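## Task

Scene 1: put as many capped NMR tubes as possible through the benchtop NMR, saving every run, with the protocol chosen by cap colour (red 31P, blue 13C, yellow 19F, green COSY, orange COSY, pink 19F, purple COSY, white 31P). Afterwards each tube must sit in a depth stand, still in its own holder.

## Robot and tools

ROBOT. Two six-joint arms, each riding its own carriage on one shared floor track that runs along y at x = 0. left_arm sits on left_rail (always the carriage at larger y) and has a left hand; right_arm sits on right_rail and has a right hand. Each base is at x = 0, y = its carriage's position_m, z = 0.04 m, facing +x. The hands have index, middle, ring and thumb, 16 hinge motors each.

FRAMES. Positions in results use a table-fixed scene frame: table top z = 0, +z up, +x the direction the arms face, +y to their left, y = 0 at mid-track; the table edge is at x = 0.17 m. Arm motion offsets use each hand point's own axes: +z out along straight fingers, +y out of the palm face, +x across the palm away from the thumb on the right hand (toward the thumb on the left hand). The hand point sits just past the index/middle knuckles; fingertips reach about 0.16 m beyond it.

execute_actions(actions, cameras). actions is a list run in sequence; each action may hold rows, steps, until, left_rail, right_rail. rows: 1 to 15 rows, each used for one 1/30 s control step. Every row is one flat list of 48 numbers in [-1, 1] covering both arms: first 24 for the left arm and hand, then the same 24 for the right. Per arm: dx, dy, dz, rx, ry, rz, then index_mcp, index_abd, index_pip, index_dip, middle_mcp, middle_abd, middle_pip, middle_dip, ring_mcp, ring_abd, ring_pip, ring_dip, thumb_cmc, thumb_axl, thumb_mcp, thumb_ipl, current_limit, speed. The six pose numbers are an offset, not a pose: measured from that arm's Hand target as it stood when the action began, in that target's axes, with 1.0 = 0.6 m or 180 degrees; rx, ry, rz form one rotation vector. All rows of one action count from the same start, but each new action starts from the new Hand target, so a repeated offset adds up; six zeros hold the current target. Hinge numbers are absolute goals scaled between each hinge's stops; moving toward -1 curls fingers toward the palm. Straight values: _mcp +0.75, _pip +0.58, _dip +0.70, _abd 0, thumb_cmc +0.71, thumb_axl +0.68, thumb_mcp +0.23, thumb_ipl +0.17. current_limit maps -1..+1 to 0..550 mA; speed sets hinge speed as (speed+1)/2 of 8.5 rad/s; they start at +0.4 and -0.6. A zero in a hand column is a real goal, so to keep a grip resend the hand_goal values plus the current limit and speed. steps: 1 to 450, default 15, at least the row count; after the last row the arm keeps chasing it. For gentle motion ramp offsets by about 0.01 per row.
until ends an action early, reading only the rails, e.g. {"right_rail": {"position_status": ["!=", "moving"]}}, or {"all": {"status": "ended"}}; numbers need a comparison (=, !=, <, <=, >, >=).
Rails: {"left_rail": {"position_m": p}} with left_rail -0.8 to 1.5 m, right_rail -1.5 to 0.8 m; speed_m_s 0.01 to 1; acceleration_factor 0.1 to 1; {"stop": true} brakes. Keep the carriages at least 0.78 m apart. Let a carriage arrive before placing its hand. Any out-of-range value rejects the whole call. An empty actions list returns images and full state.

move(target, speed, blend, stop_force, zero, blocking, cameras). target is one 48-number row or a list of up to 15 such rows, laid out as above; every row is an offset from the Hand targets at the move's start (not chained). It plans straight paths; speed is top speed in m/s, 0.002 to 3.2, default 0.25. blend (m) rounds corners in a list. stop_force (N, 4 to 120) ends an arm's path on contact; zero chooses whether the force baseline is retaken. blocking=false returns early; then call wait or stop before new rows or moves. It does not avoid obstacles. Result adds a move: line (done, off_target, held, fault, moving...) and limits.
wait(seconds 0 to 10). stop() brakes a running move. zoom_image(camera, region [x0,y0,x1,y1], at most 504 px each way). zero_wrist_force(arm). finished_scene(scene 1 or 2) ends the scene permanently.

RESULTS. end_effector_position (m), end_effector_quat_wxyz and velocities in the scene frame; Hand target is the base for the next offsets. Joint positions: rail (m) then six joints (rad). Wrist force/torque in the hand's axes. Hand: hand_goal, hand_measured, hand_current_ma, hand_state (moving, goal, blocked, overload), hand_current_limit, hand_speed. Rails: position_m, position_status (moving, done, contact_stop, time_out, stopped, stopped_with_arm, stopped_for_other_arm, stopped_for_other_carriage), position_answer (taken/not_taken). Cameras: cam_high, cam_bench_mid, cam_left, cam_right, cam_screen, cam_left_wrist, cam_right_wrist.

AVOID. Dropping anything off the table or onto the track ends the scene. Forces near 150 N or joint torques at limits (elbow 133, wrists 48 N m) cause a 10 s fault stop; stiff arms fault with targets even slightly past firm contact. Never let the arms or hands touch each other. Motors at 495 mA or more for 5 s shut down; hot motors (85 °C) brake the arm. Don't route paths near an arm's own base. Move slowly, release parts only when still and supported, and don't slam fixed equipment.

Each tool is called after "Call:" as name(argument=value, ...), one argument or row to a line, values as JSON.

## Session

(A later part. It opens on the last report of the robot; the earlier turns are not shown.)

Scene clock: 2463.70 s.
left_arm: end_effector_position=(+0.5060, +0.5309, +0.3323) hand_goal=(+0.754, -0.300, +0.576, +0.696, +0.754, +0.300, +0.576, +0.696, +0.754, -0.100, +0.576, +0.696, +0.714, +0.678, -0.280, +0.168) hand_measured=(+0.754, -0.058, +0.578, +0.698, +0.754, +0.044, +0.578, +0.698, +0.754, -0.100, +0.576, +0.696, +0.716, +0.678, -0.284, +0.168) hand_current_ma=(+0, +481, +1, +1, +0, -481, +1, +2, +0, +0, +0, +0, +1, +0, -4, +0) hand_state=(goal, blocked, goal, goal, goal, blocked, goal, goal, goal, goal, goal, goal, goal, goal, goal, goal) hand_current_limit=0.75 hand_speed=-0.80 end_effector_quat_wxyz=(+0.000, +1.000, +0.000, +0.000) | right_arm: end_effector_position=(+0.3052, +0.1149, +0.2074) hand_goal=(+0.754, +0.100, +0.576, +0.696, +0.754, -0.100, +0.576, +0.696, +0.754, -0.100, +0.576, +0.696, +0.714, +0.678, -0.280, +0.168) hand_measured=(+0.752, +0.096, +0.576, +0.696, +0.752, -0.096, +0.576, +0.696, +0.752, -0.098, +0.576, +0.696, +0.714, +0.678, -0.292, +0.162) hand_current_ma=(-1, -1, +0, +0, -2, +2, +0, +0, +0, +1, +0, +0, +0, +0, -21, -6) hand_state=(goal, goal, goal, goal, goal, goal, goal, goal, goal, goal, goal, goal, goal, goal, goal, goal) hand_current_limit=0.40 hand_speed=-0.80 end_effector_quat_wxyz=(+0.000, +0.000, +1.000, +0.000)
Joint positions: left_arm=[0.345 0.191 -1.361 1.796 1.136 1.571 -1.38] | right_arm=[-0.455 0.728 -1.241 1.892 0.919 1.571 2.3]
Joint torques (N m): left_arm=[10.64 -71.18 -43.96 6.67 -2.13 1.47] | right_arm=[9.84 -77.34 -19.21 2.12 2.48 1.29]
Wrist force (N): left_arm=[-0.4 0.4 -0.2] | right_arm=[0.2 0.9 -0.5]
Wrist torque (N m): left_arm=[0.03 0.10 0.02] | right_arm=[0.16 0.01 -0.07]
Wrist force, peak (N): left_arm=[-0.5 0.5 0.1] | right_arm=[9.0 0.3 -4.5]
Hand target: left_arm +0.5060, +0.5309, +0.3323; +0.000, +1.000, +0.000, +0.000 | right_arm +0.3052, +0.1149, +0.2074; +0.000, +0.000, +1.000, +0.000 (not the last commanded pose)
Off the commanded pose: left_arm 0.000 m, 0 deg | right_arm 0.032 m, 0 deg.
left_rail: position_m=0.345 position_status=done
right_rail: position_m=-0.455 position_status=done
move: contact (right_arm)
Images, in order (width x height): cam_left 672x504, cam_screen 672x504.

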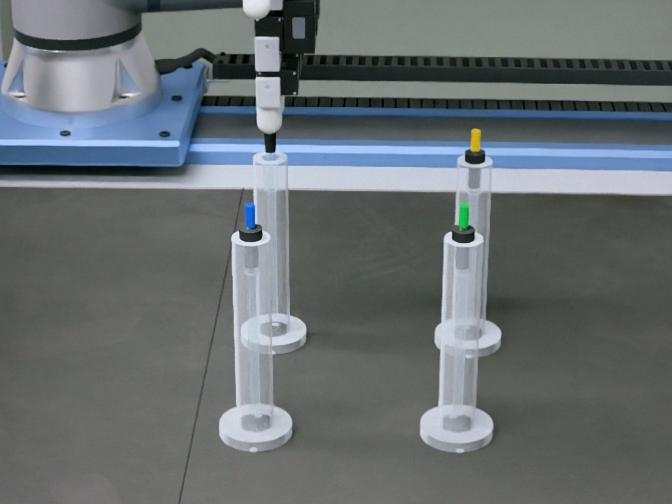

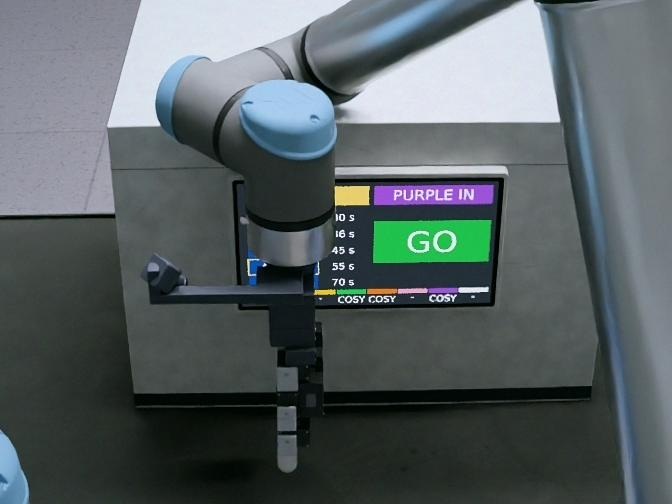

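Call:
move(
  target=[0,0,-0.28,0,0,0,0.754,-0.3,0.576,0.696,0.754,0.3,0.576,0.696,0.754,-0.1,0.576,0.696,0.714,0.678,-0.281,0.168,0.75,-0.8,0.0303,0,-0.0282,0,0,0,0.754,0.1,0.576,0.696,0.754,-0.1,0.576,0.696,0.754,-0.1,0.576,0.696,0.714,0.678,-0.281,0.168,0.4,-0.8],
  speed=0.3,
)

Call:
move(
  target=[0,0,0,0,0,0,0.754,-0.3,0.576,0.696,0.754,0.3,0.576,0.696,0.754,-0.1,0.576,0.696,0.714,0.678,-0.281,0.168,0.75,-0.8,-0.0833,0,0,0,0,0,0.754,0.1,0.576,0.696,0.754,-0.1,0.576,0.696,0.754,-0.1,0.576,0.696,0.714,0.678,-0.281,0.168,0.4,-0.8],
  speed=0.08,
  stop_force=4,
  cameras=["cam_screen"],
)

Call:
zoom_image(
  camera="cam_screen",
  region=[225, 165, 375, 315],
)

Scene clock: 2492.97 s.
left_arm: end_effector_position=(+0.5061, +0.5310, +0.5003) hand_goal=(+0.754, -0.300, +0.576, +0.696, +0.754, +0.300, +0.576, +0.696, +0.754, -0.100, +0.576, +0.696, +0.714, +0.678, -0.280, +0.168) hand_measured=(+0.754, -0.058, +0.578, +0.698, +0.754, +0.044, +0.578, +0.698, +0.754, -0.100, +0.576, +0.696, +0.716, +0.678, -0.284, +0.168) hand_current_ma=(+0, +481, +1, +1, +0, -481, +1, +2, +0, +0, +0, +0, +1, +0, -4, +0) hand_state=(goal, blocked, goal, goal, goal, blocked, goal, goal, goal, goal, goal, goal, goal, goal, goal, goal) hand_current_limit=0.75 hand_speed=-0.80 end_effector_quat_wxyz=(+0.000, +1.000, +0.000, +0.000) | right_arm: end_effector_position=(+0.2870, +0.1150, +0.2243) hand_goal=(+0.754, +0.100, +0.576, +0.696, +0.754, -0.100, +0.576, +0.696, +0.754, -0.100, +0.576, +0.696, +0.714, +0.678, -0.280, +0.168) hand_measured=(+0.752, +0.096, +0.576, +0.696, +0.752, -0.096, +0.576, +0.696, +0.752, -0.098, +0.576, +0.696, +0.714, +0.678, -0.288, +0.164) hand_current_ma=(-1, -1, +0, +0, -2, +2, +0, +0, +0, +1, +0, +0, +0, +0, -11, -3) hand_state=(goal, goal, goal, goal, goal, goal, goal, goal, goal, goal, goal, goal, goal, goal, goal, goal) hand_current_limit=0.40 hand_speed=-0.80 end_effector_quat_wxyz=(+0.000, +0.000, +1.000, +0.000)
Joint positions: left_arm=[0.345 0.191 -1.439 1.582 1.428 1.571 -1.38] | right_arm=[-0.455 0.751 -1.271 1.898 0.944 1.571 2.323]
Joint torques (N m): left_arm=[21.25 -35.89 -47.04 6.72 -2.78 3.96] | right_arm=[8.35 -74.29 -19.04 5.82 -0.7 1.51]
Wrist force (N): left_arm=[-0.4 0.1 -0.7] | right_arm=[0.3 0.5 0.0]
Wrist torque (N m): left_arm=[0.01 0.08 -0.01] | right_arm=[0.07 -0.04 -0.08]
Wrist force, peak (N): left_arm=[-0.2 0.2 -1.8] | right_arm=[0.7 0.8 -0.4]
Hand target: left_arm +0.5061, +0.5310, +0.5003; +0.000, +1.000, +0.000, +0.000 | right_arm +0.2870, +0.1149, +0.2243; +0.000, +0.000, +1.000, +0.000
Off the commanded pose: left_arm 0.000 m, 0 deg | right_arm 0.000 m, 0 deg.
left_rail: position_m=0.345 position_status=done
right_rail: position_m=-0.455 position_status=done
move: done

Scene clock: 2494.53 s.
left_arm: end_effector_position=(+0.5061, +0.5310, +0.5003) hand_goal=(+0.754, -0.300, +0.576, +0.696, +0.754, +0.300, +0.576, +0.696, +0.754, -0.100, +0.576, +0.696, +0.714, +0.678, -0.280, +0.168) hand_measured=(+0.754, -0.058, +0.578, +0.698, +0.754, +0.044, +0.578, +0.698, +0.754, -0.100, +0.576, +0.696, +0.716, +0.678, -0.284, +0.168) hand_current_ma=(+0, +481, +1, +1, +0, -481, +1, +2, +0, +0, +0, +0, +1, +0, -4, +0) hand_state=(goal, blocked, goal, goal, goal, blocked, goal, goal, goal, goal, goal, goal, goal, goal, goal, goal) hand_current_limit=0.75 hand_speed=-0.80 end_effector_quat_wxyz=(+0.000, +1.000, +0.000, +0.000) | right_arm: end_effector_position=(+0.3049, +0.1148, +0.2244) hand_goal=(+0.754, +0.100, +0.576, +0.696, +0.754, -0.100, +0.576, +0.696, +0.754, -0.100, +0.576, +0.696, +0.714, +0.678, -0.280, +0.168) hand_measured=(+0.752, +0.098, +0.576, +0.696, +0.752, -0.096, +0.576, +0.696, +0.752, -0.098, +0.576, +0.696, +0.714, +0.678, -0.292, +0.164) hand_current_ma=(-1, -1, +0, +0, -2, +2, +0, +0, +0, +1, +0, +0, +0, +0, -17, -5) hand_state=(goal, goal, goal, goal, goal, goal, goal, goal, goal, goal, goal, goal, goal, goal, goal, goal) hand_current_limit=0.40 hand_speed=-0.80 end_effector_quat_wxyz=(+0.000, +0.000, +1.000, +0.000)
Joint positions: left_arm=[0.345 0.191 -1.439 1.582 1.429 1.571 -1.38] | right_arm=[-0.455 0.728 -1.258 1.88 0.949 1.571 2.3]
Joint torques (N m): left_arm=[20.91 -34.88 -47.37 6.74 -3.01 3.98] | right_arm=[8.92 -75.29 -19.18 1.93 -1.45 1.56]
Wrist force (N): left_arm=[-0.3 0.5 -0.4] | right_arm=[0.4 0.0 -0.5]
Wrist torque (N m): left_arm=[0.02 0.07 -0.02] | right_arm=[0.05 -0.03 -0.06]
Wrist force, peak (N): left_arm=[-0.9 0.2 -0.7] | right_arm=[8.6 0.2 -4.1]
Hand target: left_arm +0.5061, +0.5310, +0.5003; +0.000, +1.000, +0.000, +0.000 | right_arm +0.3049, +0.1148, +0.2244; +0.000, +0.000, +1.000, +0.000 (not the last commanded pose)
Off the commanded pose: left_arm 0.000 m, 0 deg | right_arm 0.032 m, 0 deg.
left_rail: position_m=0.345 position_status=done
right_rail: position_m=-0.455 position_status=done
move: contact (right_arm)
Images, in order (width x height): cam_screen 672x504.

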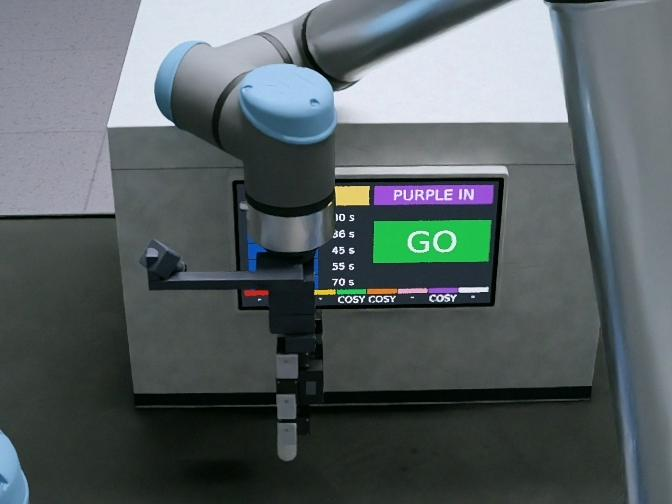

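Scaled by 3.360 from the camera's 672x504 image, which has a finer 960x720 frame.

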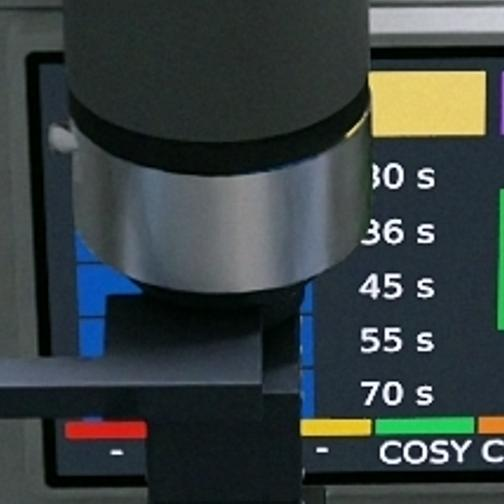

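Call:
move(
  target=[
    [0,0,-0.083,0,0,0,0.754,-0.3,0.576,0.696,0.754,0.3,0.576,0.696,0.754,-0.1,0.576,0.696,0.714,0.678,-0.281,0.168,0.75,-0.8,0.0498,0,-0.0593,0,0,0,0.754,0.1,0.576,0.696,0.754,-0.1,0.576,0.696,0.754,-0.1,0.576,0.696,0.714,0.678,-0.281,0.168,0.4,-0.8],
    [0,0,-0.3328,0,0,0,0.754,-0.3,0.576,0.696,0.754,0.3,0.576,0.696,0.754,-0.1,0.576,0.696,0.714,0.678,-0.281,0.168,0.75,-0.8,0.0332,-0.058,-0.5427,0,0,0,0.754,0.1,0.576,0.696,0.754,-0.1,0.576,0.696,0.754,-0.1,0.576,0.696,0.714,0.678,-0.281,0.168,0.4,-0.8],
    [0.1565,0.185,-0.3245,0,0,0,0.754,-0.3,0.576,0.696,0.754,0.3,0.576,0.696,0.754,-0.1,0.576,0.696,0.714,0.678,-0.281,0.168,0.75,-0.8,-0.5905,-0.1557,-0.5843,0,0,0,0.754,0.1,0.576,0.696,0.754,-0.1,0.576,0.696,0.754,-0.1,0.576,0.696,0.714,0.678,-0.281,0.168,0.4,-0.8],
    [0.1565,0.185,-0.3245,0,0,0,0.754,-0.3,0.576,0.696,0.754,0.3,0.576,0.696,0.754,-0.1,0.576,0.696,0.714,0.678,-0.281,0.168,0.75,-0.8,-0.5905,-0.1557,-0.4977,0,0,0,0.754,-0.3,0.576,0.696,0.754,0.3,0.576,0.696,0.754,-0.1,0.576,0.696,0.714,0.678,-0.281,0.168,0.75,-0.8],
    [0.1565,0.185,-0.3245,0,0,0,0.754,-0.3,0.576,0.696,0.754,0.3,0.576,0.696,0.754,-0.1,0.576,0.696,0.714,0.678,-0.281,0.168,0.75,-0.8,-0.5905,-0.1557,-0.5477,0,0,0,0.754,-0.3,0.576,0.696,0.754,0.3,0.576,0.696,0.754,-0.1,0.576,0.696,0.714,0.678,-0.281,0.168,0.75,-0.8],
    [0.1565,0.185,-0.3245,0,0,0,0.754,-0.3,0.576,0.696,0.754,0.3,0.576,0.696,0.754,-0.1,0.576,0.696,0.714,0.678,-0.281,0.168,0.75,-0.8,-0.5905,-0.1557,-0.801,0,0,0,0.754,-0.3,0.576,0.696,0.754,0.3,0.576,0.696,0.754,-0.1,0.576,0.696,0.714,0.678,-0.281,0.168,0.75,-0.8],
  ],
  speed=[0.2,0.5,0.5,0.12,0.05,0.35],
  blend=[0.01,0.06,0.01,0,0.015,0],
  cameras=["cam_screen","cam_bench_mid","cam_left"],
)

Call:
zoom_image(
  camera="cam_screen",
  region=[310, 0, 410, 75],
)

Scene clock: 2529.13 s.
left_arm: end_effector_position=(+0.6003, +0.4202, +0.6950) hand_goal=(+0.754, -0.300, +0.576, +0.696, +0.754, +0.300, +0.576, +0.696, +0.754, -0.100, +0.576, +0.696, +0.714, +0.678, -0.280, +0.168) hand_measured=(+0.754, -0.058, +0.578, +0.698, +0.754, +0.044, +0.578, +0.698, +0.754, -0.100, +0.576, +0.696, +0.716, +0.678, -0.284, +0.168) hand_current_ma=(+0, +481, +1, +1, +0, -481, +1, +2, +0, +0, +0, +0, +1, +0, -4, +0) hand_state=(goal, blocked, goal, goal, goal, blocked, goal, goal, goal, goal, goal, goal, goal, goal, goal, goal) hand_current_limit=0.75 hand_speed=-0.80 end_effector_quat_wxyz=(+0.000, +1.000, +0.000, +0.000) | right_arm: end_effector_position=(+0.6587, +0.0211, +0.7052) hand_goal=(+0.754, -0.300, +0.576, +0.696, +0.754, +0.300, +0.576, +0.696, +0.754, -0.100, +0.576, +0.696, +0.714, +0.678, -0.280, +0.168) hand_measured=(+0.752, -0.108, +0.576, +0.696, +0.752, +0.098, +0.576, +0.696, +0.752, -0.098, +0.576, +0.696, +0.714, +0.678, -0.286, +0.166) hand_current_ma=(-1, +481, +0, +0, -2, -481, +0, +0, +0, +1, +0, +0, +0, +0, -8, -2) hand_state=(goal, blocked, goal, goal, goal, blocked, goal, goal, goal, goal, goal, goal, goal, goal, goal, goal) hand_current_limit=0.75 hand_speed=-0.80 end_effector_quat_wxyz=(+0.000, +0.001, +1.000, +0.000)
Joint positions: left_arm=[0.345 -0.024 -1.348 1.131 1.789 1.571 -1.596] | right_arm=[-0.455 0.316 -1.037 0.673 1.934 1.571 1.888]
Joint torques (N m): left_arm=[-14.5 -42.69 -46.43 6.6 -2.61 -4.27] | right_arm=[7.71 -64.5 -55.97 5.87 3.17 1.4]
Wrist force (N): left_arm=[0.3 -0.2 -0.3] | right_arm=[-0.4 -0.2 0.4]
Wrist torque (N m): left_arm=[-0.03 0.03 0.12] | right_arm=[-0.06 0.05 0.19]
Wrist force, peak (N): left_arm=[-0.8 -0.8 -1.6] | right_arm=[2.1 0.2 -2.4]
Hand target: left_arm +0.6003, +0.4202, +0.6950; +0.000, +1.000, +0.000, +0.000 | right_arm +0.6587, +0.0211, +0.7053; +0.000, +0.000, +1.000, +0.000
Off the commanded pose: left_arm 0.000 m, 0 deg | right_arm 0.000 m, 0 deg.
left_rail: position_m=0.345 position_status=done
right_rail: position_m=-0.455 position_status=done
move: done
Images, in order (width x height): cam_bench_mid 672x504, cam_left 672x504, cam_screen 672x504.

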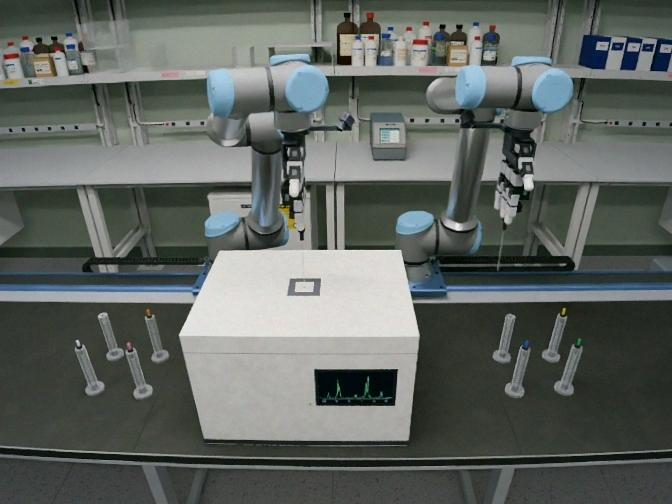

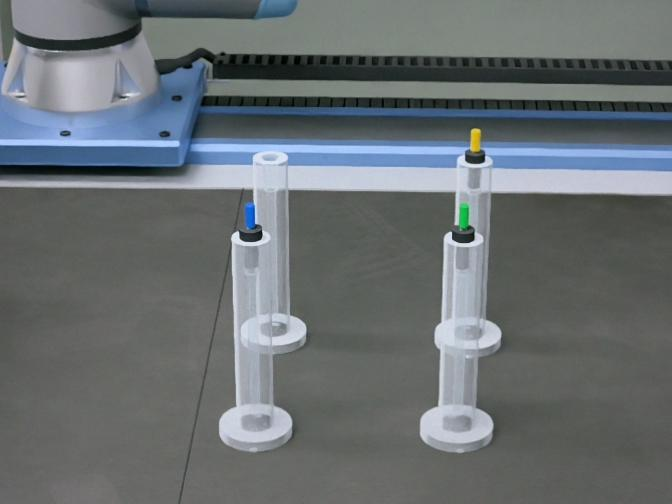

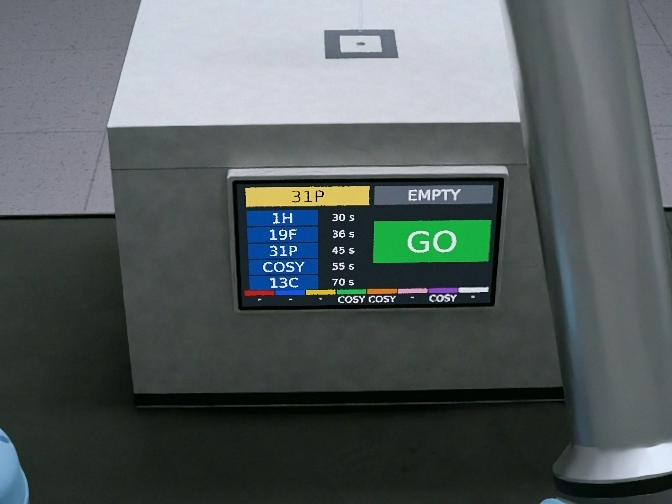

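Scaled by 5.040 from the camera's 672x504 image, which has a finer 960x720 frame.

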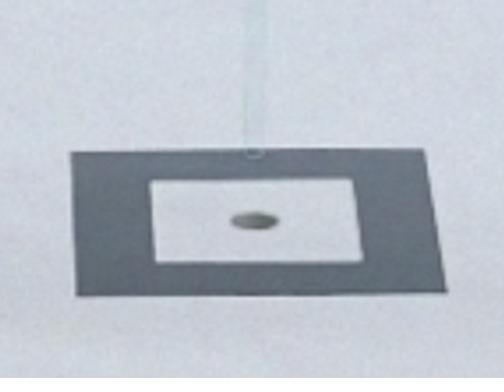

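Call:
move(
  target=[0.0995,0.9192,-0.0083,0,0,0,0.754,-0.3,0.576,0.696,0.754,0.3,0.576,0.696,0.754,-0.1,0.576,0.696,0.714,0.678,-0.281,0.168,0.75,-0.8,0.1645,-0.7852,0,0,0,0,0.754,-0.3,0.576,0.696,0.754,0.3,0.576,0.696,0.754,-0.1,0.576,0.696,0.714,0.678,-0.281,0.168,0.75,-0.8],
  speed=0.38,
)

Call:
move(
  target=[0,0,0,0,0,0,0.754,-0.3,0.576,0.696,0.754,0.3,0.576,0.696,0.754,-0.1,0.576,0.696,0.714,0.678,-0.281,0.168,0.75,-0.8,0.095,-0.4075,0.3083,0,0,0,0.754,-0.3,0.576,0.696,0.754,0.3,0.576,0.696,0.754,-0.1,0.576,0.696,0.714,0.678,-0.281,0.168,0.75,-0.8],
  speed=0.38,
  cameras=["cam_screen","cam_bench_mid","cam_right","cam_right_wrist","cam_left_wrist"],
)

Call:
zoom_image(
  camera="cam_screen",
  region=[310, 0, 410, 75],
)

Call:
zoom_image(
  camera="cam_bench_mid",
  region=[264, 240, 344, 300],
)

Call:
zoom_image(
  camera="cam_right",
  region=[130, 0, 290, 240],
)

Call:
zoom_image(
  camera="cam_right_wrist",
  region=[280, 0, 400, 160],
)

Scene clock: 2570.77 s.
left_arm: end_effector_position=(+0.6604, -0.1313, +0.7003) hand_goal=(+0.754, -0.300, +0.576, +0.696, +0.754, +0.300, +0.576, +0.696, +0.754, -0.100, +0.576, +0.696, +0.714, +0.678, -0.280, +0.168) hand_measured=(+0.754, -0.058, +0.578, +0.698, +0.754, +0.044, +0.578, +0.698, +0.754, -0.100, +0.576, +0.696, +0.716, +0.678, -0.284, +0.168) hand_current_ma=(+0, +481, +1, +1, +0, -481, +1, +2, +0, +0, +0, +0, +1, +0, -4, +0) hand_state=(goal, blocked, goal, goal, goal, blocked, goal, goal, goal, goal, goal, goal, goal, goal, goal, goal) hand_current_limit=0.75 hand_speed=-0.80 end_effector_quat_wxyz=(+0.000, +1.000, +0.000, +0.000) | right_arm: end_effector_position=(+0.5596, -0.4499, +0.7052) hand_goal=(+0.754, -0.300, +0.576, +0.696, +0.754, +0.300, +0.576, +0.696, +0.754, -0.100, +0.576, +0.696, +0.714, +0.678, -0.280, +0.168) hand_measured=(+0.752, -0.108, +0.576, +0.696, +0.752, +0.098, +0.576, +0.696, +0.752, -0.098, +0.576, +0.696, +0.714, +0.678, -0.286, +0.166) hand_current_ma=(-1, +481, +0, +0, -2, -481, +0, +0, +0, +1, +0, +0, +0, +0, -8, -2) hand_state=(goal, blocked, goal, goal, goal, blocked, goal, goal, goal, goal, goal, goal, goal, goal, goal, goal) hand_current_limit=0.75 hand_speed=-0.80 end_effector_quat_wxyz=(+0.000, +0.001, +1.000, +0.000)
Joint positions: left_arm=[0.345 -0.785 -1.038 0.683 1.925 1.572 -2.357] | right_arm=[-0.455 -0.474 -1.447 1.23 1.787 1.571 1.097]
Joint torques (N m): left_arm=[-14.84 -64.22 -45.47 6.82 -2.72 -4.27] | right_arm=[-9.73 -68.79 -26.97 2.56 -3.01 -2.11]
Wrist force (N): left_arm=[0.1 0.0 0.0] | right_arm=[-0.4 0.0 -0.2]
Wrist torque (N m): left_arm=[0.05 0.05 0.04] | right_arm=[0.02 0.07 0.17]
Wrist force, peak (N): left_arm=[0.3 -2.0 -0.6] | right_arm=[0.5 -1.5 0.0]
Hand target: left_arm +0.6604, -0.1314, +0.7003; +0.000, +1.000, +0.000, +0.000 | right_arm +0.5596, -0.4499, +0.7052; +0.000, +0.000, +1.000, +0.000
Off the commanded pose: left_arm 0.000 m, 0 deg | right_arm 0.000 m, 0 deg.
left_rail: position_m=0.345 position_status=done
right_rail: position_m=-0.455 position_status=done
move: done

Scene clock: 2572.37 s.
left_arm: end_effector_position=(+0.6604, -0.1313, +0.7003) hand_goal=(+0.754, -0.300, +0.576, +0.696, +0.754, +0.300, +0.576, +0.696, +0.754, -0.100, +0.576, +0.696, +0.714, +0.678, -0.280, +0.168) hand_measured=(+0.754, -0.058, +0.578, +0.698, +0.754, +0.044, +0.578, +0.698, +0.754, -0.100, +0.576, +0.696, +0.716, +0.678, -0.284, +0.168) hand_current_ma=(+0, +481, +1, +1, +0, -481, +1, +2, +0, +0, +0, +0, +1, +0, -4, +0) hand_state=(goal, blocked, goal, goal, goal, blocked, goal, goal, goal, goal, goal, goal, goal, goal, goal, goal) hand_current_limit=0.75 hand_speed=-0.80 end_effector_quat_wxyz=(+0.000, +1.000, +0.000, +0.000) | right_arm: end_effector_position=(+0.5025, -0.6942, +0.5204) hand_goal=(+0.754, -0.300, +0.576, +0.696, +0.754, +0.300, +0.576, +0.696, +0.754, -0.100, +0.576, +0.696, +0.714, +0.678, -0.280, +0.168) hand_measured=(+0.752, -0.108, +0.576, +0.696, +0.752, +0.098, +0.576, +0.696, +0.752, -0.098, +0.576, +0.696, +0.714, +0.678, -0.286, +0.166) hand_current_ma=(-1, +481, +0, +0, -2, -481, +0, +0, +0, +1, +0, +0, +0, +0, -8, -2) hand_state=(goal, blocked, goal, goal, goal, blocked, goal, goal, goal, goal, goal, goal, goal, goal, goal, goal) hand_current_limit=0.75 hand_speed=-0.80 end_effector_quat_wxyz=(+0.000, +0.001, +1.000, +0.000) end_effector_velocity=(-0.001, -0.002, -0.001) end_effector_angular_velocity=(+0.002, -0.001, +0.002)
Joint positions: left_arm=[0.345 -0.785 -1.037 0.683 1.926 1.572 -2.357] | right_arm=[-0.455 -0.9 -1.402 1.503 1.469 1.57 0.672]
Joint velocities: left_arm=[within noise] | right_arm=[0 -0.003 0.001 0.001 -0.001 -0.002 -0.006]
Joint torques (N m): left_arm=[-14.57 -66.12 -44.92 6.67 -2.86 -4.2] | right_arm=[-10.5 -42.27 -27.46 2.65 -3.23 -1.79]
Wrist force (N): left_arm=[-0.1 0.1 0.1] | right_arm=[-0.3 -0.4 -0.6]
Wrist torque (N m): left_arm=[0.06 0.08 0.02] | right_arm=[0.01 0.05 0.17]
Wrist force, peak (N): left_arm=[0.4 0.0 -0.3] | right_arm=[-0.9 1.4 -1.9]
Hand target: left_arm +0.6604, -0.1313, +0.7003; +0.000, +1.000, +0.000, +0.000 | right_arm +0.5025, -0.6944, +0.5202; +0.000, +0.000, +1.000, +0.000
Off the commanded pose: left_arm 0.000 m, 0 deg | right_arm 0.000 m, 0 deg.
left_rail: position_m=0.345 position_status=done
right_rail: position_m=-0.455 position_status=done
move: done
camera_calibration:
cam_left_wrist: T_world_to_cam=[[-0.741863, 0.670407, -0.0138851, 0.566299], [0.460772, 0.524709, 0.7158, -0.78044], [0.487163, 0.524628, -0.698168, 0.367361], [0, 0, 0, 1]] pos_world=[0.600757, -0.162874, 0.822982]
cam_right_wrist: T_world_to_cam=[[0.79231, 0.610001, -0.0119707, 0.0660294], [0.438203, -0.555296, 0.706841, -1.01711], [0.424527, -0.565283, -0.707271, -0.112886], [0, 0, 0, 1]] pos_world=[0.441306, -0.668885, 0.639882]
Images, in order (width x height): cam_bench_mid 672x504, cam_right 672x504, cam_screen 672x504, cam_left_wrist 672x504, cam_right_wrist 672x504.

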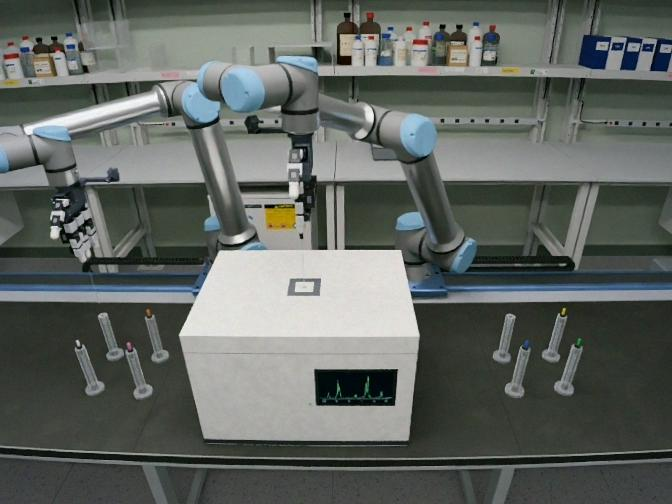

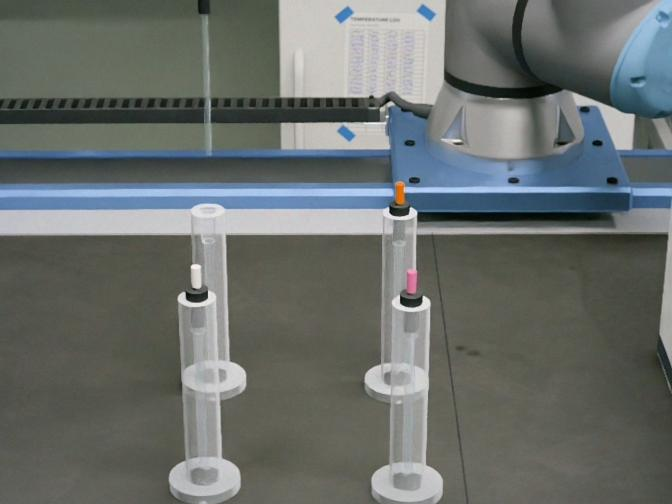

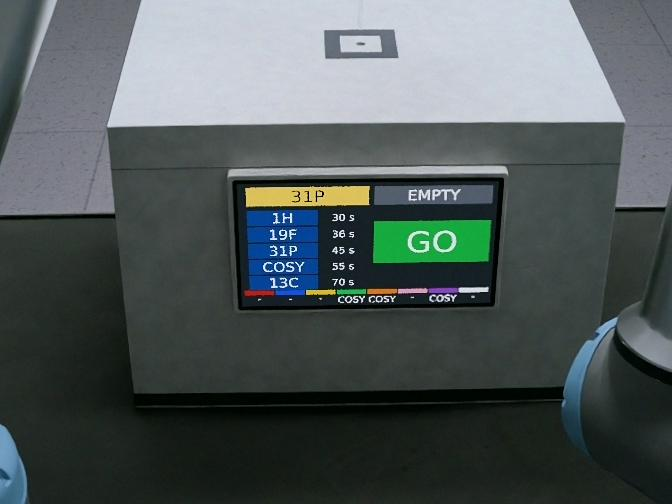

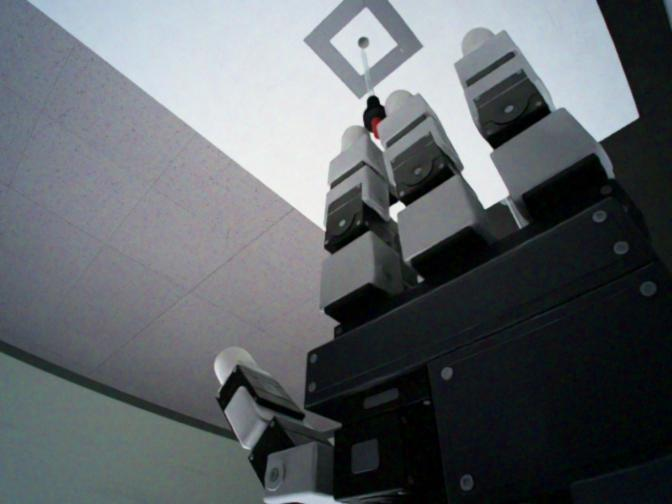

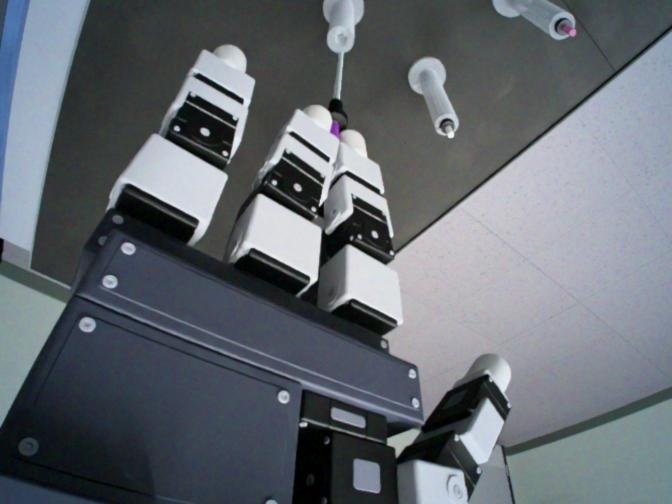

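Scaled by 5.040 from the camera's 672x504 image, which has a finer 960x720 frame.

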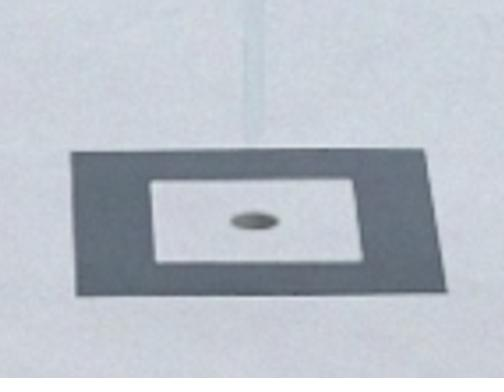

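Scaled by 6.300 from the camera's 672x504 image, which has a finer 960x720 frame.

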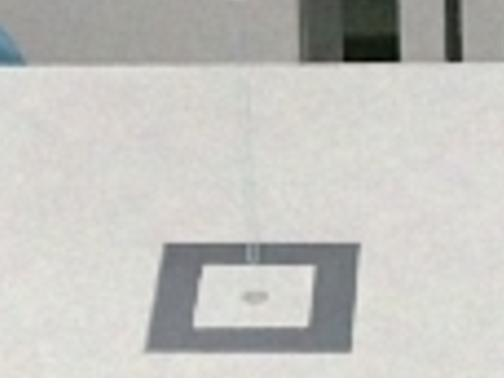

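Scaled by 2.100 from the camera's 672x504 image, which has a finer 960x720 frame.

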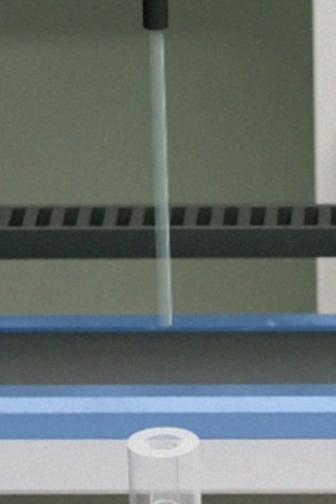

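Scaled by 3.150 from the camera's 672x504 image, which has a finer 960x720 frame.

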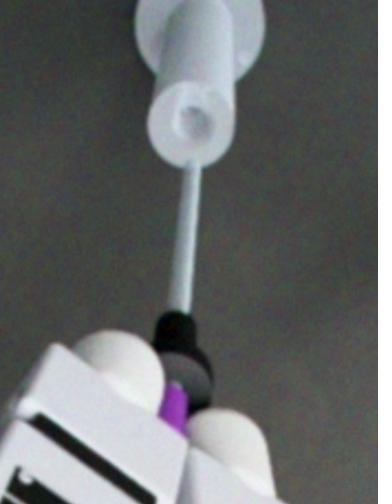

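Call:
zoom_image(
  camera="cam_left_wrist",
  region=[330, 10, 400, 80],
)

Scaled by 7.200 from the camera's 672x504 image, which has a finer 960x720 frame.

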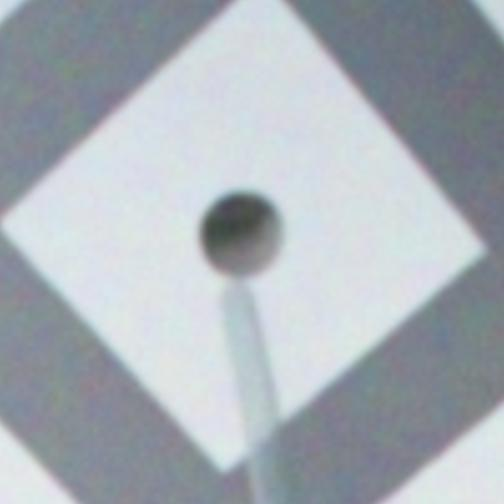

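Call:
move(
  target=[
    [-0.002,0,0.0172,0,0,0,0.754,-0.3,0.576,0.696,0.754,0.3,0.576,0.696,0.754,-0.1,0.576,0.696,0.714,0.678,-0.281,0.168,0.75,-0.8,0.003,-0.003,0.0503,0,0,0,0.754,-0.3,0.576,0.696,0.754,0.3,0.576,0.696,0.754,-0.1,0.576,0.696,0.714,0.678,-0.281,0.168,0.75,-0.8],
    [-0.002,0,0.2338,0,0,0,0.754,-0.3,0.576,0.696,0.754,0.3,0.576,0.696,0.754,-0.1,0.576,0.696,0.714,0.678,-0.281,0.168,0.75,-0.8,0.003,-0.003,0.337,0,0,0,0.754,-0.3,0.576,0.696,0.754,0.3,0.576,0.696,0.754,-0.1,0.576,0.696,0.714,0.678,-0.281,0.168,0.75,-0.8],
    [-0.002,0,0.298,0,0,0,0.754,-0.3,0.576,0.696,0.754,0.3,0.576,0.696,0.754,-0.1,0.576,0.696,0.714,0.678,-0.281,0.168,0.75,-0.8,0.003,-0.003,0.3537,0,0,0,0.754,-0.3,0.576,0.696,0.754,0.3,0.576,0.696,0.754,-0.1,0.576,0.696,0.714,0.678,-0.281,0.168,0.75,-0.8],
  ],
  speed=[0.08,0.15,0.06],
  blend=[0.004,0.01,0],
  stop_force=5,
  cameras=["cam_screen","cam_bench_mid","cam_right","cam_right_wrist","cam_left_wrist"],
)

Call:
zoom_image(
  camera="cam_right",
  region=[150, 140, 270, 260],
)

Call:
zoom_image(
  camera="cam_screen",
  region=[310, 0, 410, 75],
)

Scene clock: 2696.27 s.
left_arm: end_effector_position=(+0.6591, -0.1314, +0.5233) hand_goal=(+0.754, -0.300, +0.576, +0.696, +0.754, +0.300, +0.576, +0.696, +0.754, -0.100, +0.576, +0.696, +0.714, +0.678, -0.280, +0.168) hand_measured=(+0.762, -0.062, +0.582, +0.698, +0.754, +0.054, +0.576, +0.698, +0.754, -0.100, +0.576, +0.696, +0.716, +0.678, -0.284, +0.168) hand_current_ma=(+8, +481, +4, +1, +0, -481, +0, +1, +0, +0, +0, +0, +1, +0, -4, +0) hand_state=(goal, blocked, goal, goal, goal, blocked, goal, goal, goal, goal, goal, goal, goal, goal, goal, goal) hand_current_limit=0.75 hand_speed=-0.80 end_effector_quat_wxyz=(+0.000, +1.000, +0.000, +0.000) | right_arm: end_effector_position=(+0.5008, -0.6962, +0.3089) hand_goal=(+0.754, -0.300, +0.576, +0.696, +0.754, +0.300, +0.576, +0.696, +0.754, -0.100, +0.576, +0.696, +0.714, +0.678, -0.280, +0.168) hand_measured=(+0.752, -0.108, +0.576, +0.696, +0.752, +0.098, +0.576, +0.696, +0.752, -0.098, +0.576, +0.696, +0.714, +0.678, -0.286, +0.166) hand_current_ma=(-1, +481, +0, +0, -2, -481, +0, +0, +0, +1, +0, +0, +0, +0, -8, -2) hand_state=(goal, blocked, goal, goal, goal, blocked, goal, goal, goal, goal, goal, goal, goal, goal, goal, goal) hand_current_limit=0.75 hand_speed=-0.80 end_effector_quat_wxyz=(+0.000, +0.001, +1.000, +0.000)
Joint positions: left_arm=[0.345 -0.786 -1.106 1.103 1.574 1.572 -2.358] | right_arm=[-0.455 -0.905 -1.305 1.771 1.105 1.57 0.667]
Joint torques (N m): left_arm=[-7.85 -60.86 -44.75 7.07 1.02 -3.22] | right_arm=[4.06 -75.07 -52.21 5.47 -1.65 0.56]
Wrist force (N): left_arm=[3.6 -0.6 -4.1] | right_arm=[-1.0 -0.1 -3.9]
Wrist torque (N m): left_arm=[0.38 0.53 0.33] | right_arm=[0.29 -0.01 0.12]
Wrist force, peak (N): left_arm=[4.0 -0.4 -13.2] | right_arm=[-1.5 0.1 -6.7]
Hand target: left_arm +0.6591, -0.1314, +0.5233; +0.000, +1.000, +0.000, +0.000 (not the last commanded pose) | right_arm +0.5008, -0.6962, +0.3089; +0.000, +0.001, +1.000, +0.000 (not the last commanded pose)
Off the commanded pose: left_arm 0.002 m, 0 deg | right_arm 0.001 m, 0 deg.
left_rail: position_m=0.345 position_status=done
right_rail: position_m=-0.455 position_status=done
move: contact (left_arm, right_arm); path passed 2 of 3 targets
camera_calibration:
cam_left_wrist: T_world_to_cam=[[-0.74183, 0.670447, -0.0137373, 0.562829], [0.460852, 0.524587, 0.715838, -0.653157], [0.487138, 0.5247, -0.698131, 0.244645], [0, 0, 0, 1]] pos_world=[0.599357, -0.163075, 0.646081]
cam_right_wrist: T_world_to_cam=[[0.792319, 0.609991, -0.0118714, 0.0660725], [0.438163, -0.555375, 0.706804, -0.86805], [0.424551, -0.565216, -0.70731, -0.262888], [0, 0, 0, 1]] pos_world=[0.439606, -0.670986, 0.428382]
Images, in order (width x height): cam_bench_mid 672x504, cam_right 672x504, cam_screen 672x504, cam_left_wrist 672x504, cam_right_wrist 672x504.

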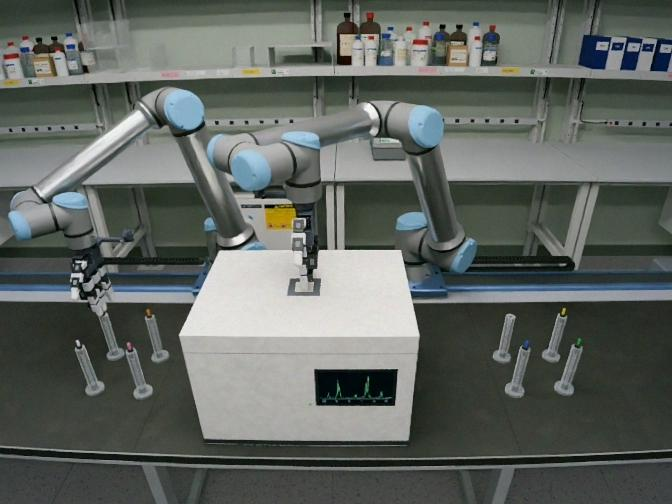

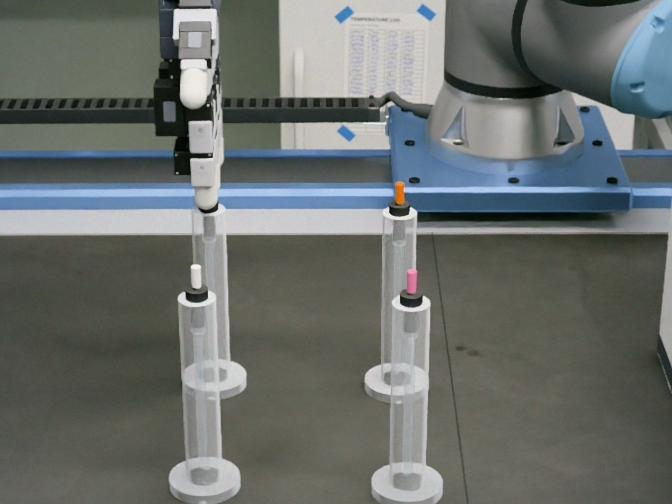

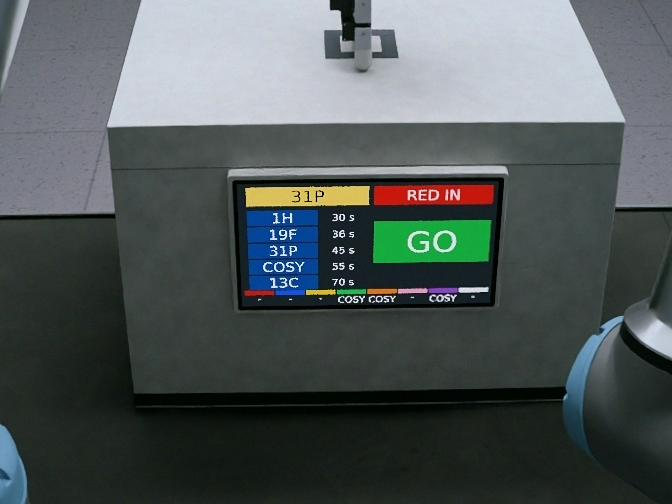

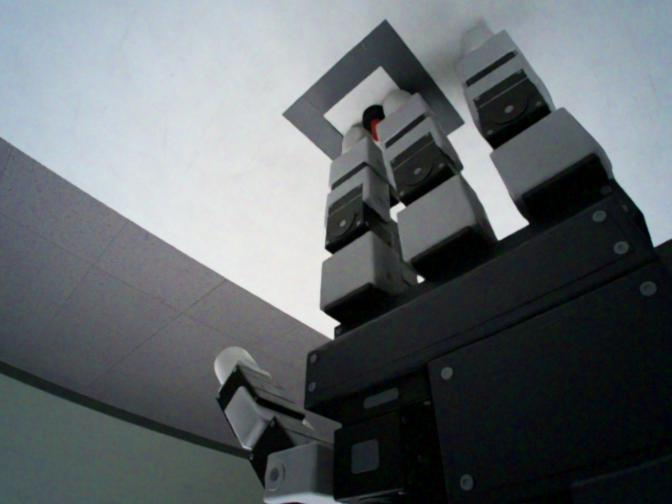

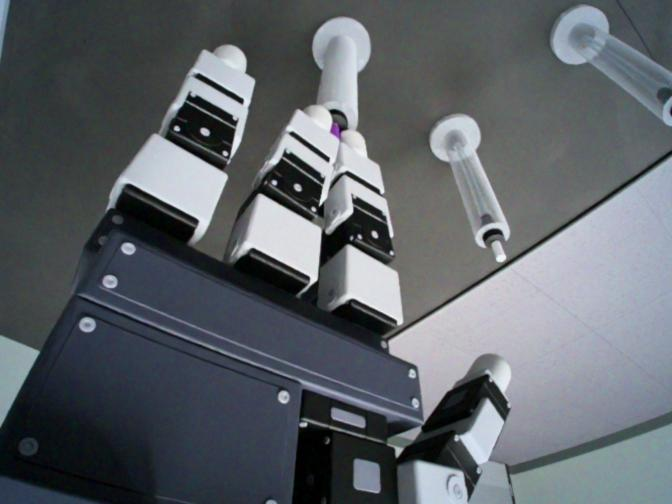

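Scaled by 4.200 from the camera's 672x504 image, which has a finer 960x720 frame.

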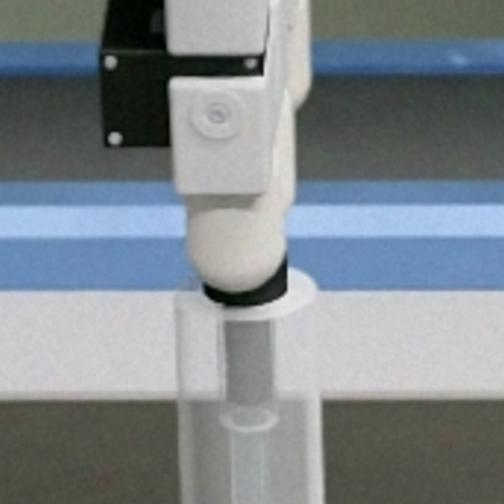

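Scaled by 5.040 from the camera's 672x504 image, which has a finer 960x720 frame.

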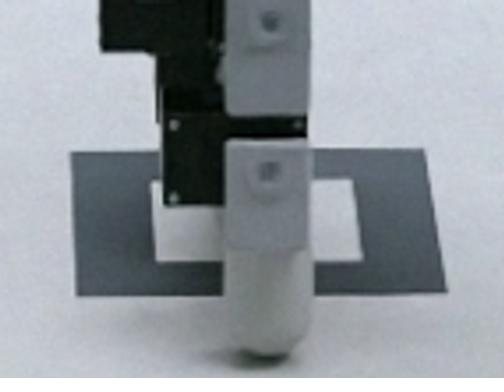

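Call:
zoom_image(
  camera="cam_right_wrist",
  region=[460, 200, 550, 290],
)

Call:
move(
  target=[
    [0,0,0,0,0,0,0.754,0.1,0.576,0.696,0.754,-0.1,0.576,0.696,0.754,-0.1,0.576,0.696,0.714,0.678,-0.281,0.168,0.4,-0.8,0,0,0,0,0,0,0.754,0.1,0.576,0.696,0.754,-0.1,0.576,0.696,0.754,-0.1,0.576,0.696,0.714,0.678,-0.281,0.168,0.4,-0.8],
    [0,0,-0.1667,0,0,0,0.754,0.1,0.576,0.696,0.754,-0.1,0.576,0.696,0.754,-0.1,0.576,0.696,0.714,0.678,-0.281,0.168,0.4,-0.8,0,0,-0.1852,0,0,0,0.754,0.1,0.576,0.696,0.754,-0.1,0.576,0.696,0.754,-0.1,0.576,0.696,0.714,0.678,-0.281,0.168,0.4,-0.8],
    [-0.0318,-0.419,-0.2112,0,0,0,0.754,0.1,0.576,0.696,0.754,-0.1,0.576,0.696,0.754,-0.1,0.576,0.696,0.714,0.678,-0.281,0.168,0.4,-0.8,0.168,0.4603,-0.3518,0,0,0,0.754,0.1,0.576,0.696,0.754,-0.1,0.576,0.696,0.754,-0.1,0.576,0.696,0.714,0.678,-0.281,0.168,0.4,-0.8],
    [-0.0485,-0.7523,-0.2278,0,0,0,0.754,0.1,0.576,0.696,0.754,-0.1,0.576,0.696,0.754,-0.1,0.576,0.696,0.714,0.678,-0.281,0.168,0.4,-0.8,0.368,0.9995,-0.2352,0,0,0,0.754,0.1,0.576,0.696,0.754,-0.1,0.576,0.696,0.754,-0.1,0.576,0.696,0.714,0.678,-0.281,0.168,0.4,-0.8],
    [-0.0485,-0.7523,-0.2278,0,0,0,0.754,0.1,0.576,0.696,0.754,-0.1,0.576,0.696,0.754,-0.1,0.576,0.696,0.714,0.678,-0.281,0.168,0.4,-0.8,0.3747,0.9995,0.1492,0,0,0,0.754,0.1,0.576,0.696,0.754,-0.1,0.576,0.696,0.754,-0.1,0.576,0.696,0.714,0.678,-0.281,0.168,0.4,-0.8],
    [-0.0485,-0.7523,-0.2278,0,0,0,0.754,0.1,0.576,0.696,0.754,-0.1,0.576,0.696,0.754,-0.1,0.576,0.696,0.714,0.678,-0.281,0.168,0.4,-0.8,0.32,0.9995,0.1492,0,0,0,0.754,0.1,0.576,0.696,0.754,-0.1,0.576,0.696,0.754,-0.1,0.576,0.696,0.714,0.678,-0.281,0.168,0.4,-0.8],
    [-0.0485,-0.7523,-0.2278,0,0,0,0.754,0.1,0.576,0.696,0.754,-0.1,0.576,0.696,0.754,-0.1,0.576,0.696,0.714,0.678,-0.281,0.168,0.4,-0.8,0.3563,0.9995,0.1492,0,0,0,0.754,0.1,0.576,0.696,0.754,-0.1,0.576,0.696,0.754,-0.1,0.576,0.696,0.714,0.678,-0.281,0.168,0.4,-0.8],
  ],
  speed=[0.1,0.25,0.7,0.7,0.6,0.1,0.15],
  blend=[0,0.03,0.08,0.08,0.02,0,0],
  cameras=["cam_screen","cam_right","cam_left","cam_left_wrist"],
)

Scaled by 5.600 from the camera's 672x504 image, which has a finer 960x720 frame.

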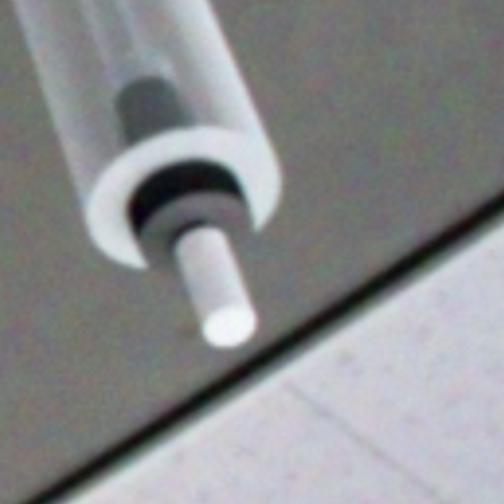

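Scene clock: 2804.20 s.
left_arm: end_effector_position=(+0.6297, +0.3200, +0.6598) hand_goal=(+0.754, +0.100, +0.576, +0.696, +0.754, -0.100, +0.576, +0.696, +0.754, -0.100, +0.576, +0.696, +0.714, +0.678, -0.280, +0.168) hand_measured=(+0.754, +0.096, +0.578, +0.698, +0.754, -0.096, +0.576, +0.698, +0.754, -0.100, +0.576, +0.696, +0.716, +0.678, -0.284, +0.168) hand_current_ma=(+0, -2, +1, +1, +0, +2, +0, +1, +0, +0, +0, +0, +1, +0, -4, +0) hand_state=(goal, goal, goal, goal, goal, goal, goal, goal, goal, goal, goal, goal, goal, goal, goal, goal) hand_current_limit=0.40 hand_speed=-0.80 end_effector_quat_wxyz=(+0.000, +1.000, +0.000, +0.000) | right_arm: end_effector_position=(+0.2880, -0.0963, +0.2191) hand_goal=(+0.754, +0.100, +0.576, +0.696, +0.754, -0.100, +0.576, +0.696, +0.754, -0.100, +0.576, +0.696, +0.714, +0.678, -0.280, +0.168) hand_measured=(+0.752, +0.096, +0.576, +0.696, +0.752, -0.096, +0.576, +0.696, +0.752, -0.098, +0.576, +0.696, +0.716, +0.680, -0.288, +0.164) hand_current_ma=(-1, -2, +0, +0, -1, +2, +0, +0, +0, +1, +0, +0, +2, +1, -11, -3) hand_state=(goal, goal, goal, goal, goal, goal, goal, goal, goal, goal, goal, goal, goal, goal, goal, goal) hand_current_limit=0.40 hand_speed=-0.80 end_effector_quat_wxyz=(+0.000, +0.000, +1.000, +0.000)
Joint positions: left_arm=[0.345 -0.191 -1.34 1.184 1.728 1.571 -1.762] | right_arm=[-0.455 0.327 -1.537 2.235 0.872 1.571 1.899]
Joint torques (N m): left_arm=[20.37 -42.93 -47.12 6.7 2.27 3.99] | right_arm=[9.69 -51.08 -18.27 2.62 2.31 1.45]
Wrist force (N): left_arm=[-0.2 0.1 -0.1] | right_arm=[0.1 0.6 0.1]
Wrist torque (N m): left_arm=[0.03 0.10 -0.10] | right_arm=[0.05 -0.01 -0.07]
Wrist force, peak (N): left_arm=[4.1 -0.4 -4.2] | right_arm=[6.5 0.1 -3.2]
Hand target: left_arm +0.6297, +0.3200, +0.6598; +0.000, +1.000, +0.000, +0.000 | right_arm +0.2877, -0.0963, +0.2191; +0.000, +0.001, +1.000, +0.000
Off the commanded pose: left_arm 0.000 m, 0 deg | right_arm 0.000 m, 0 deg.
left_rail: position_m=0.345 position_status=done
right_rail: position_m=-0.455 position_status=done
move: done; blend cut to 0.0164 m at target 5
camera_calibration:
cam_left_wrist: T_world_to_cam=[[-0.741866, 0.670408, -0.0136853, 0.240253], [0.460875, 0.524611, 0.715806, -0.974212], [0.487061, 0.524725, -0.698165, 0.117374], [0, 0, 0, 1]] pos_world=[0.570057, 0.288426, 0.782581]
Images, in order (width x height): cam_left 672x504, cam_right 672x504, cam_screen 672x504, cam_left_wrist 672x504.

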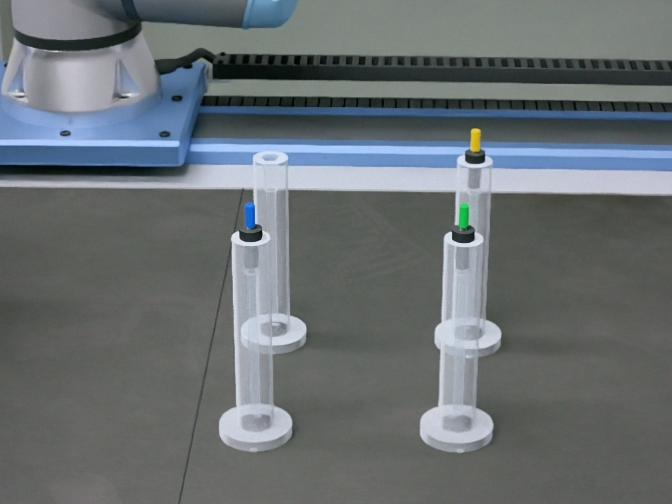

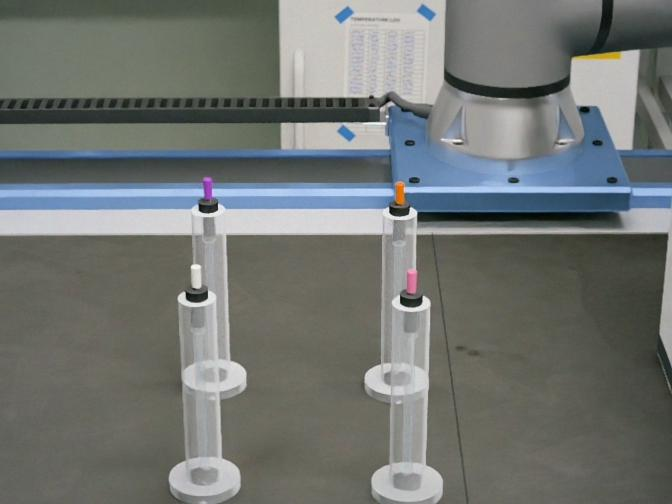

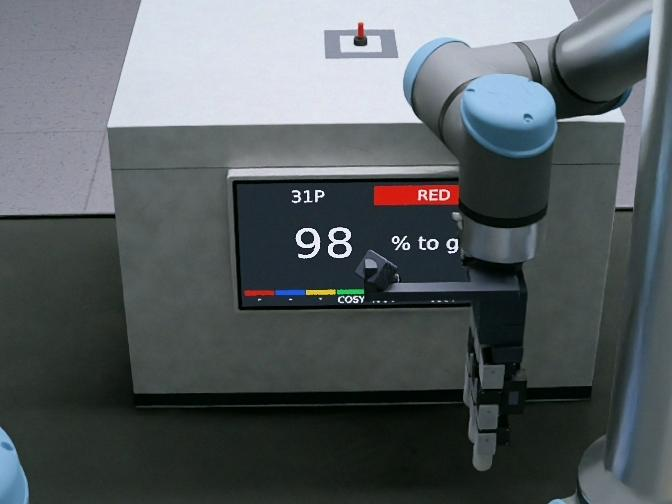

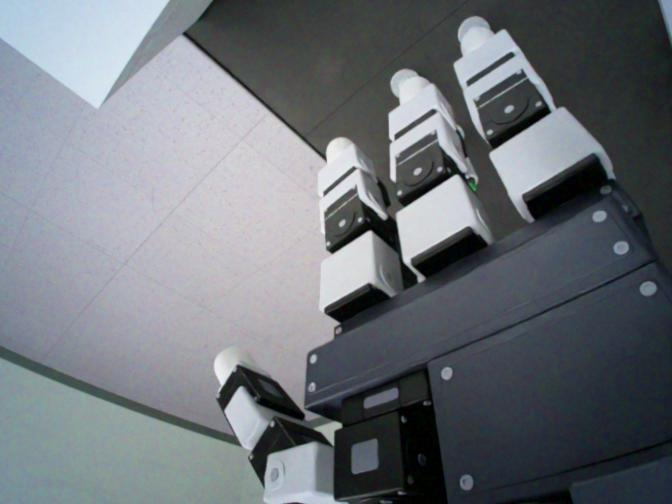

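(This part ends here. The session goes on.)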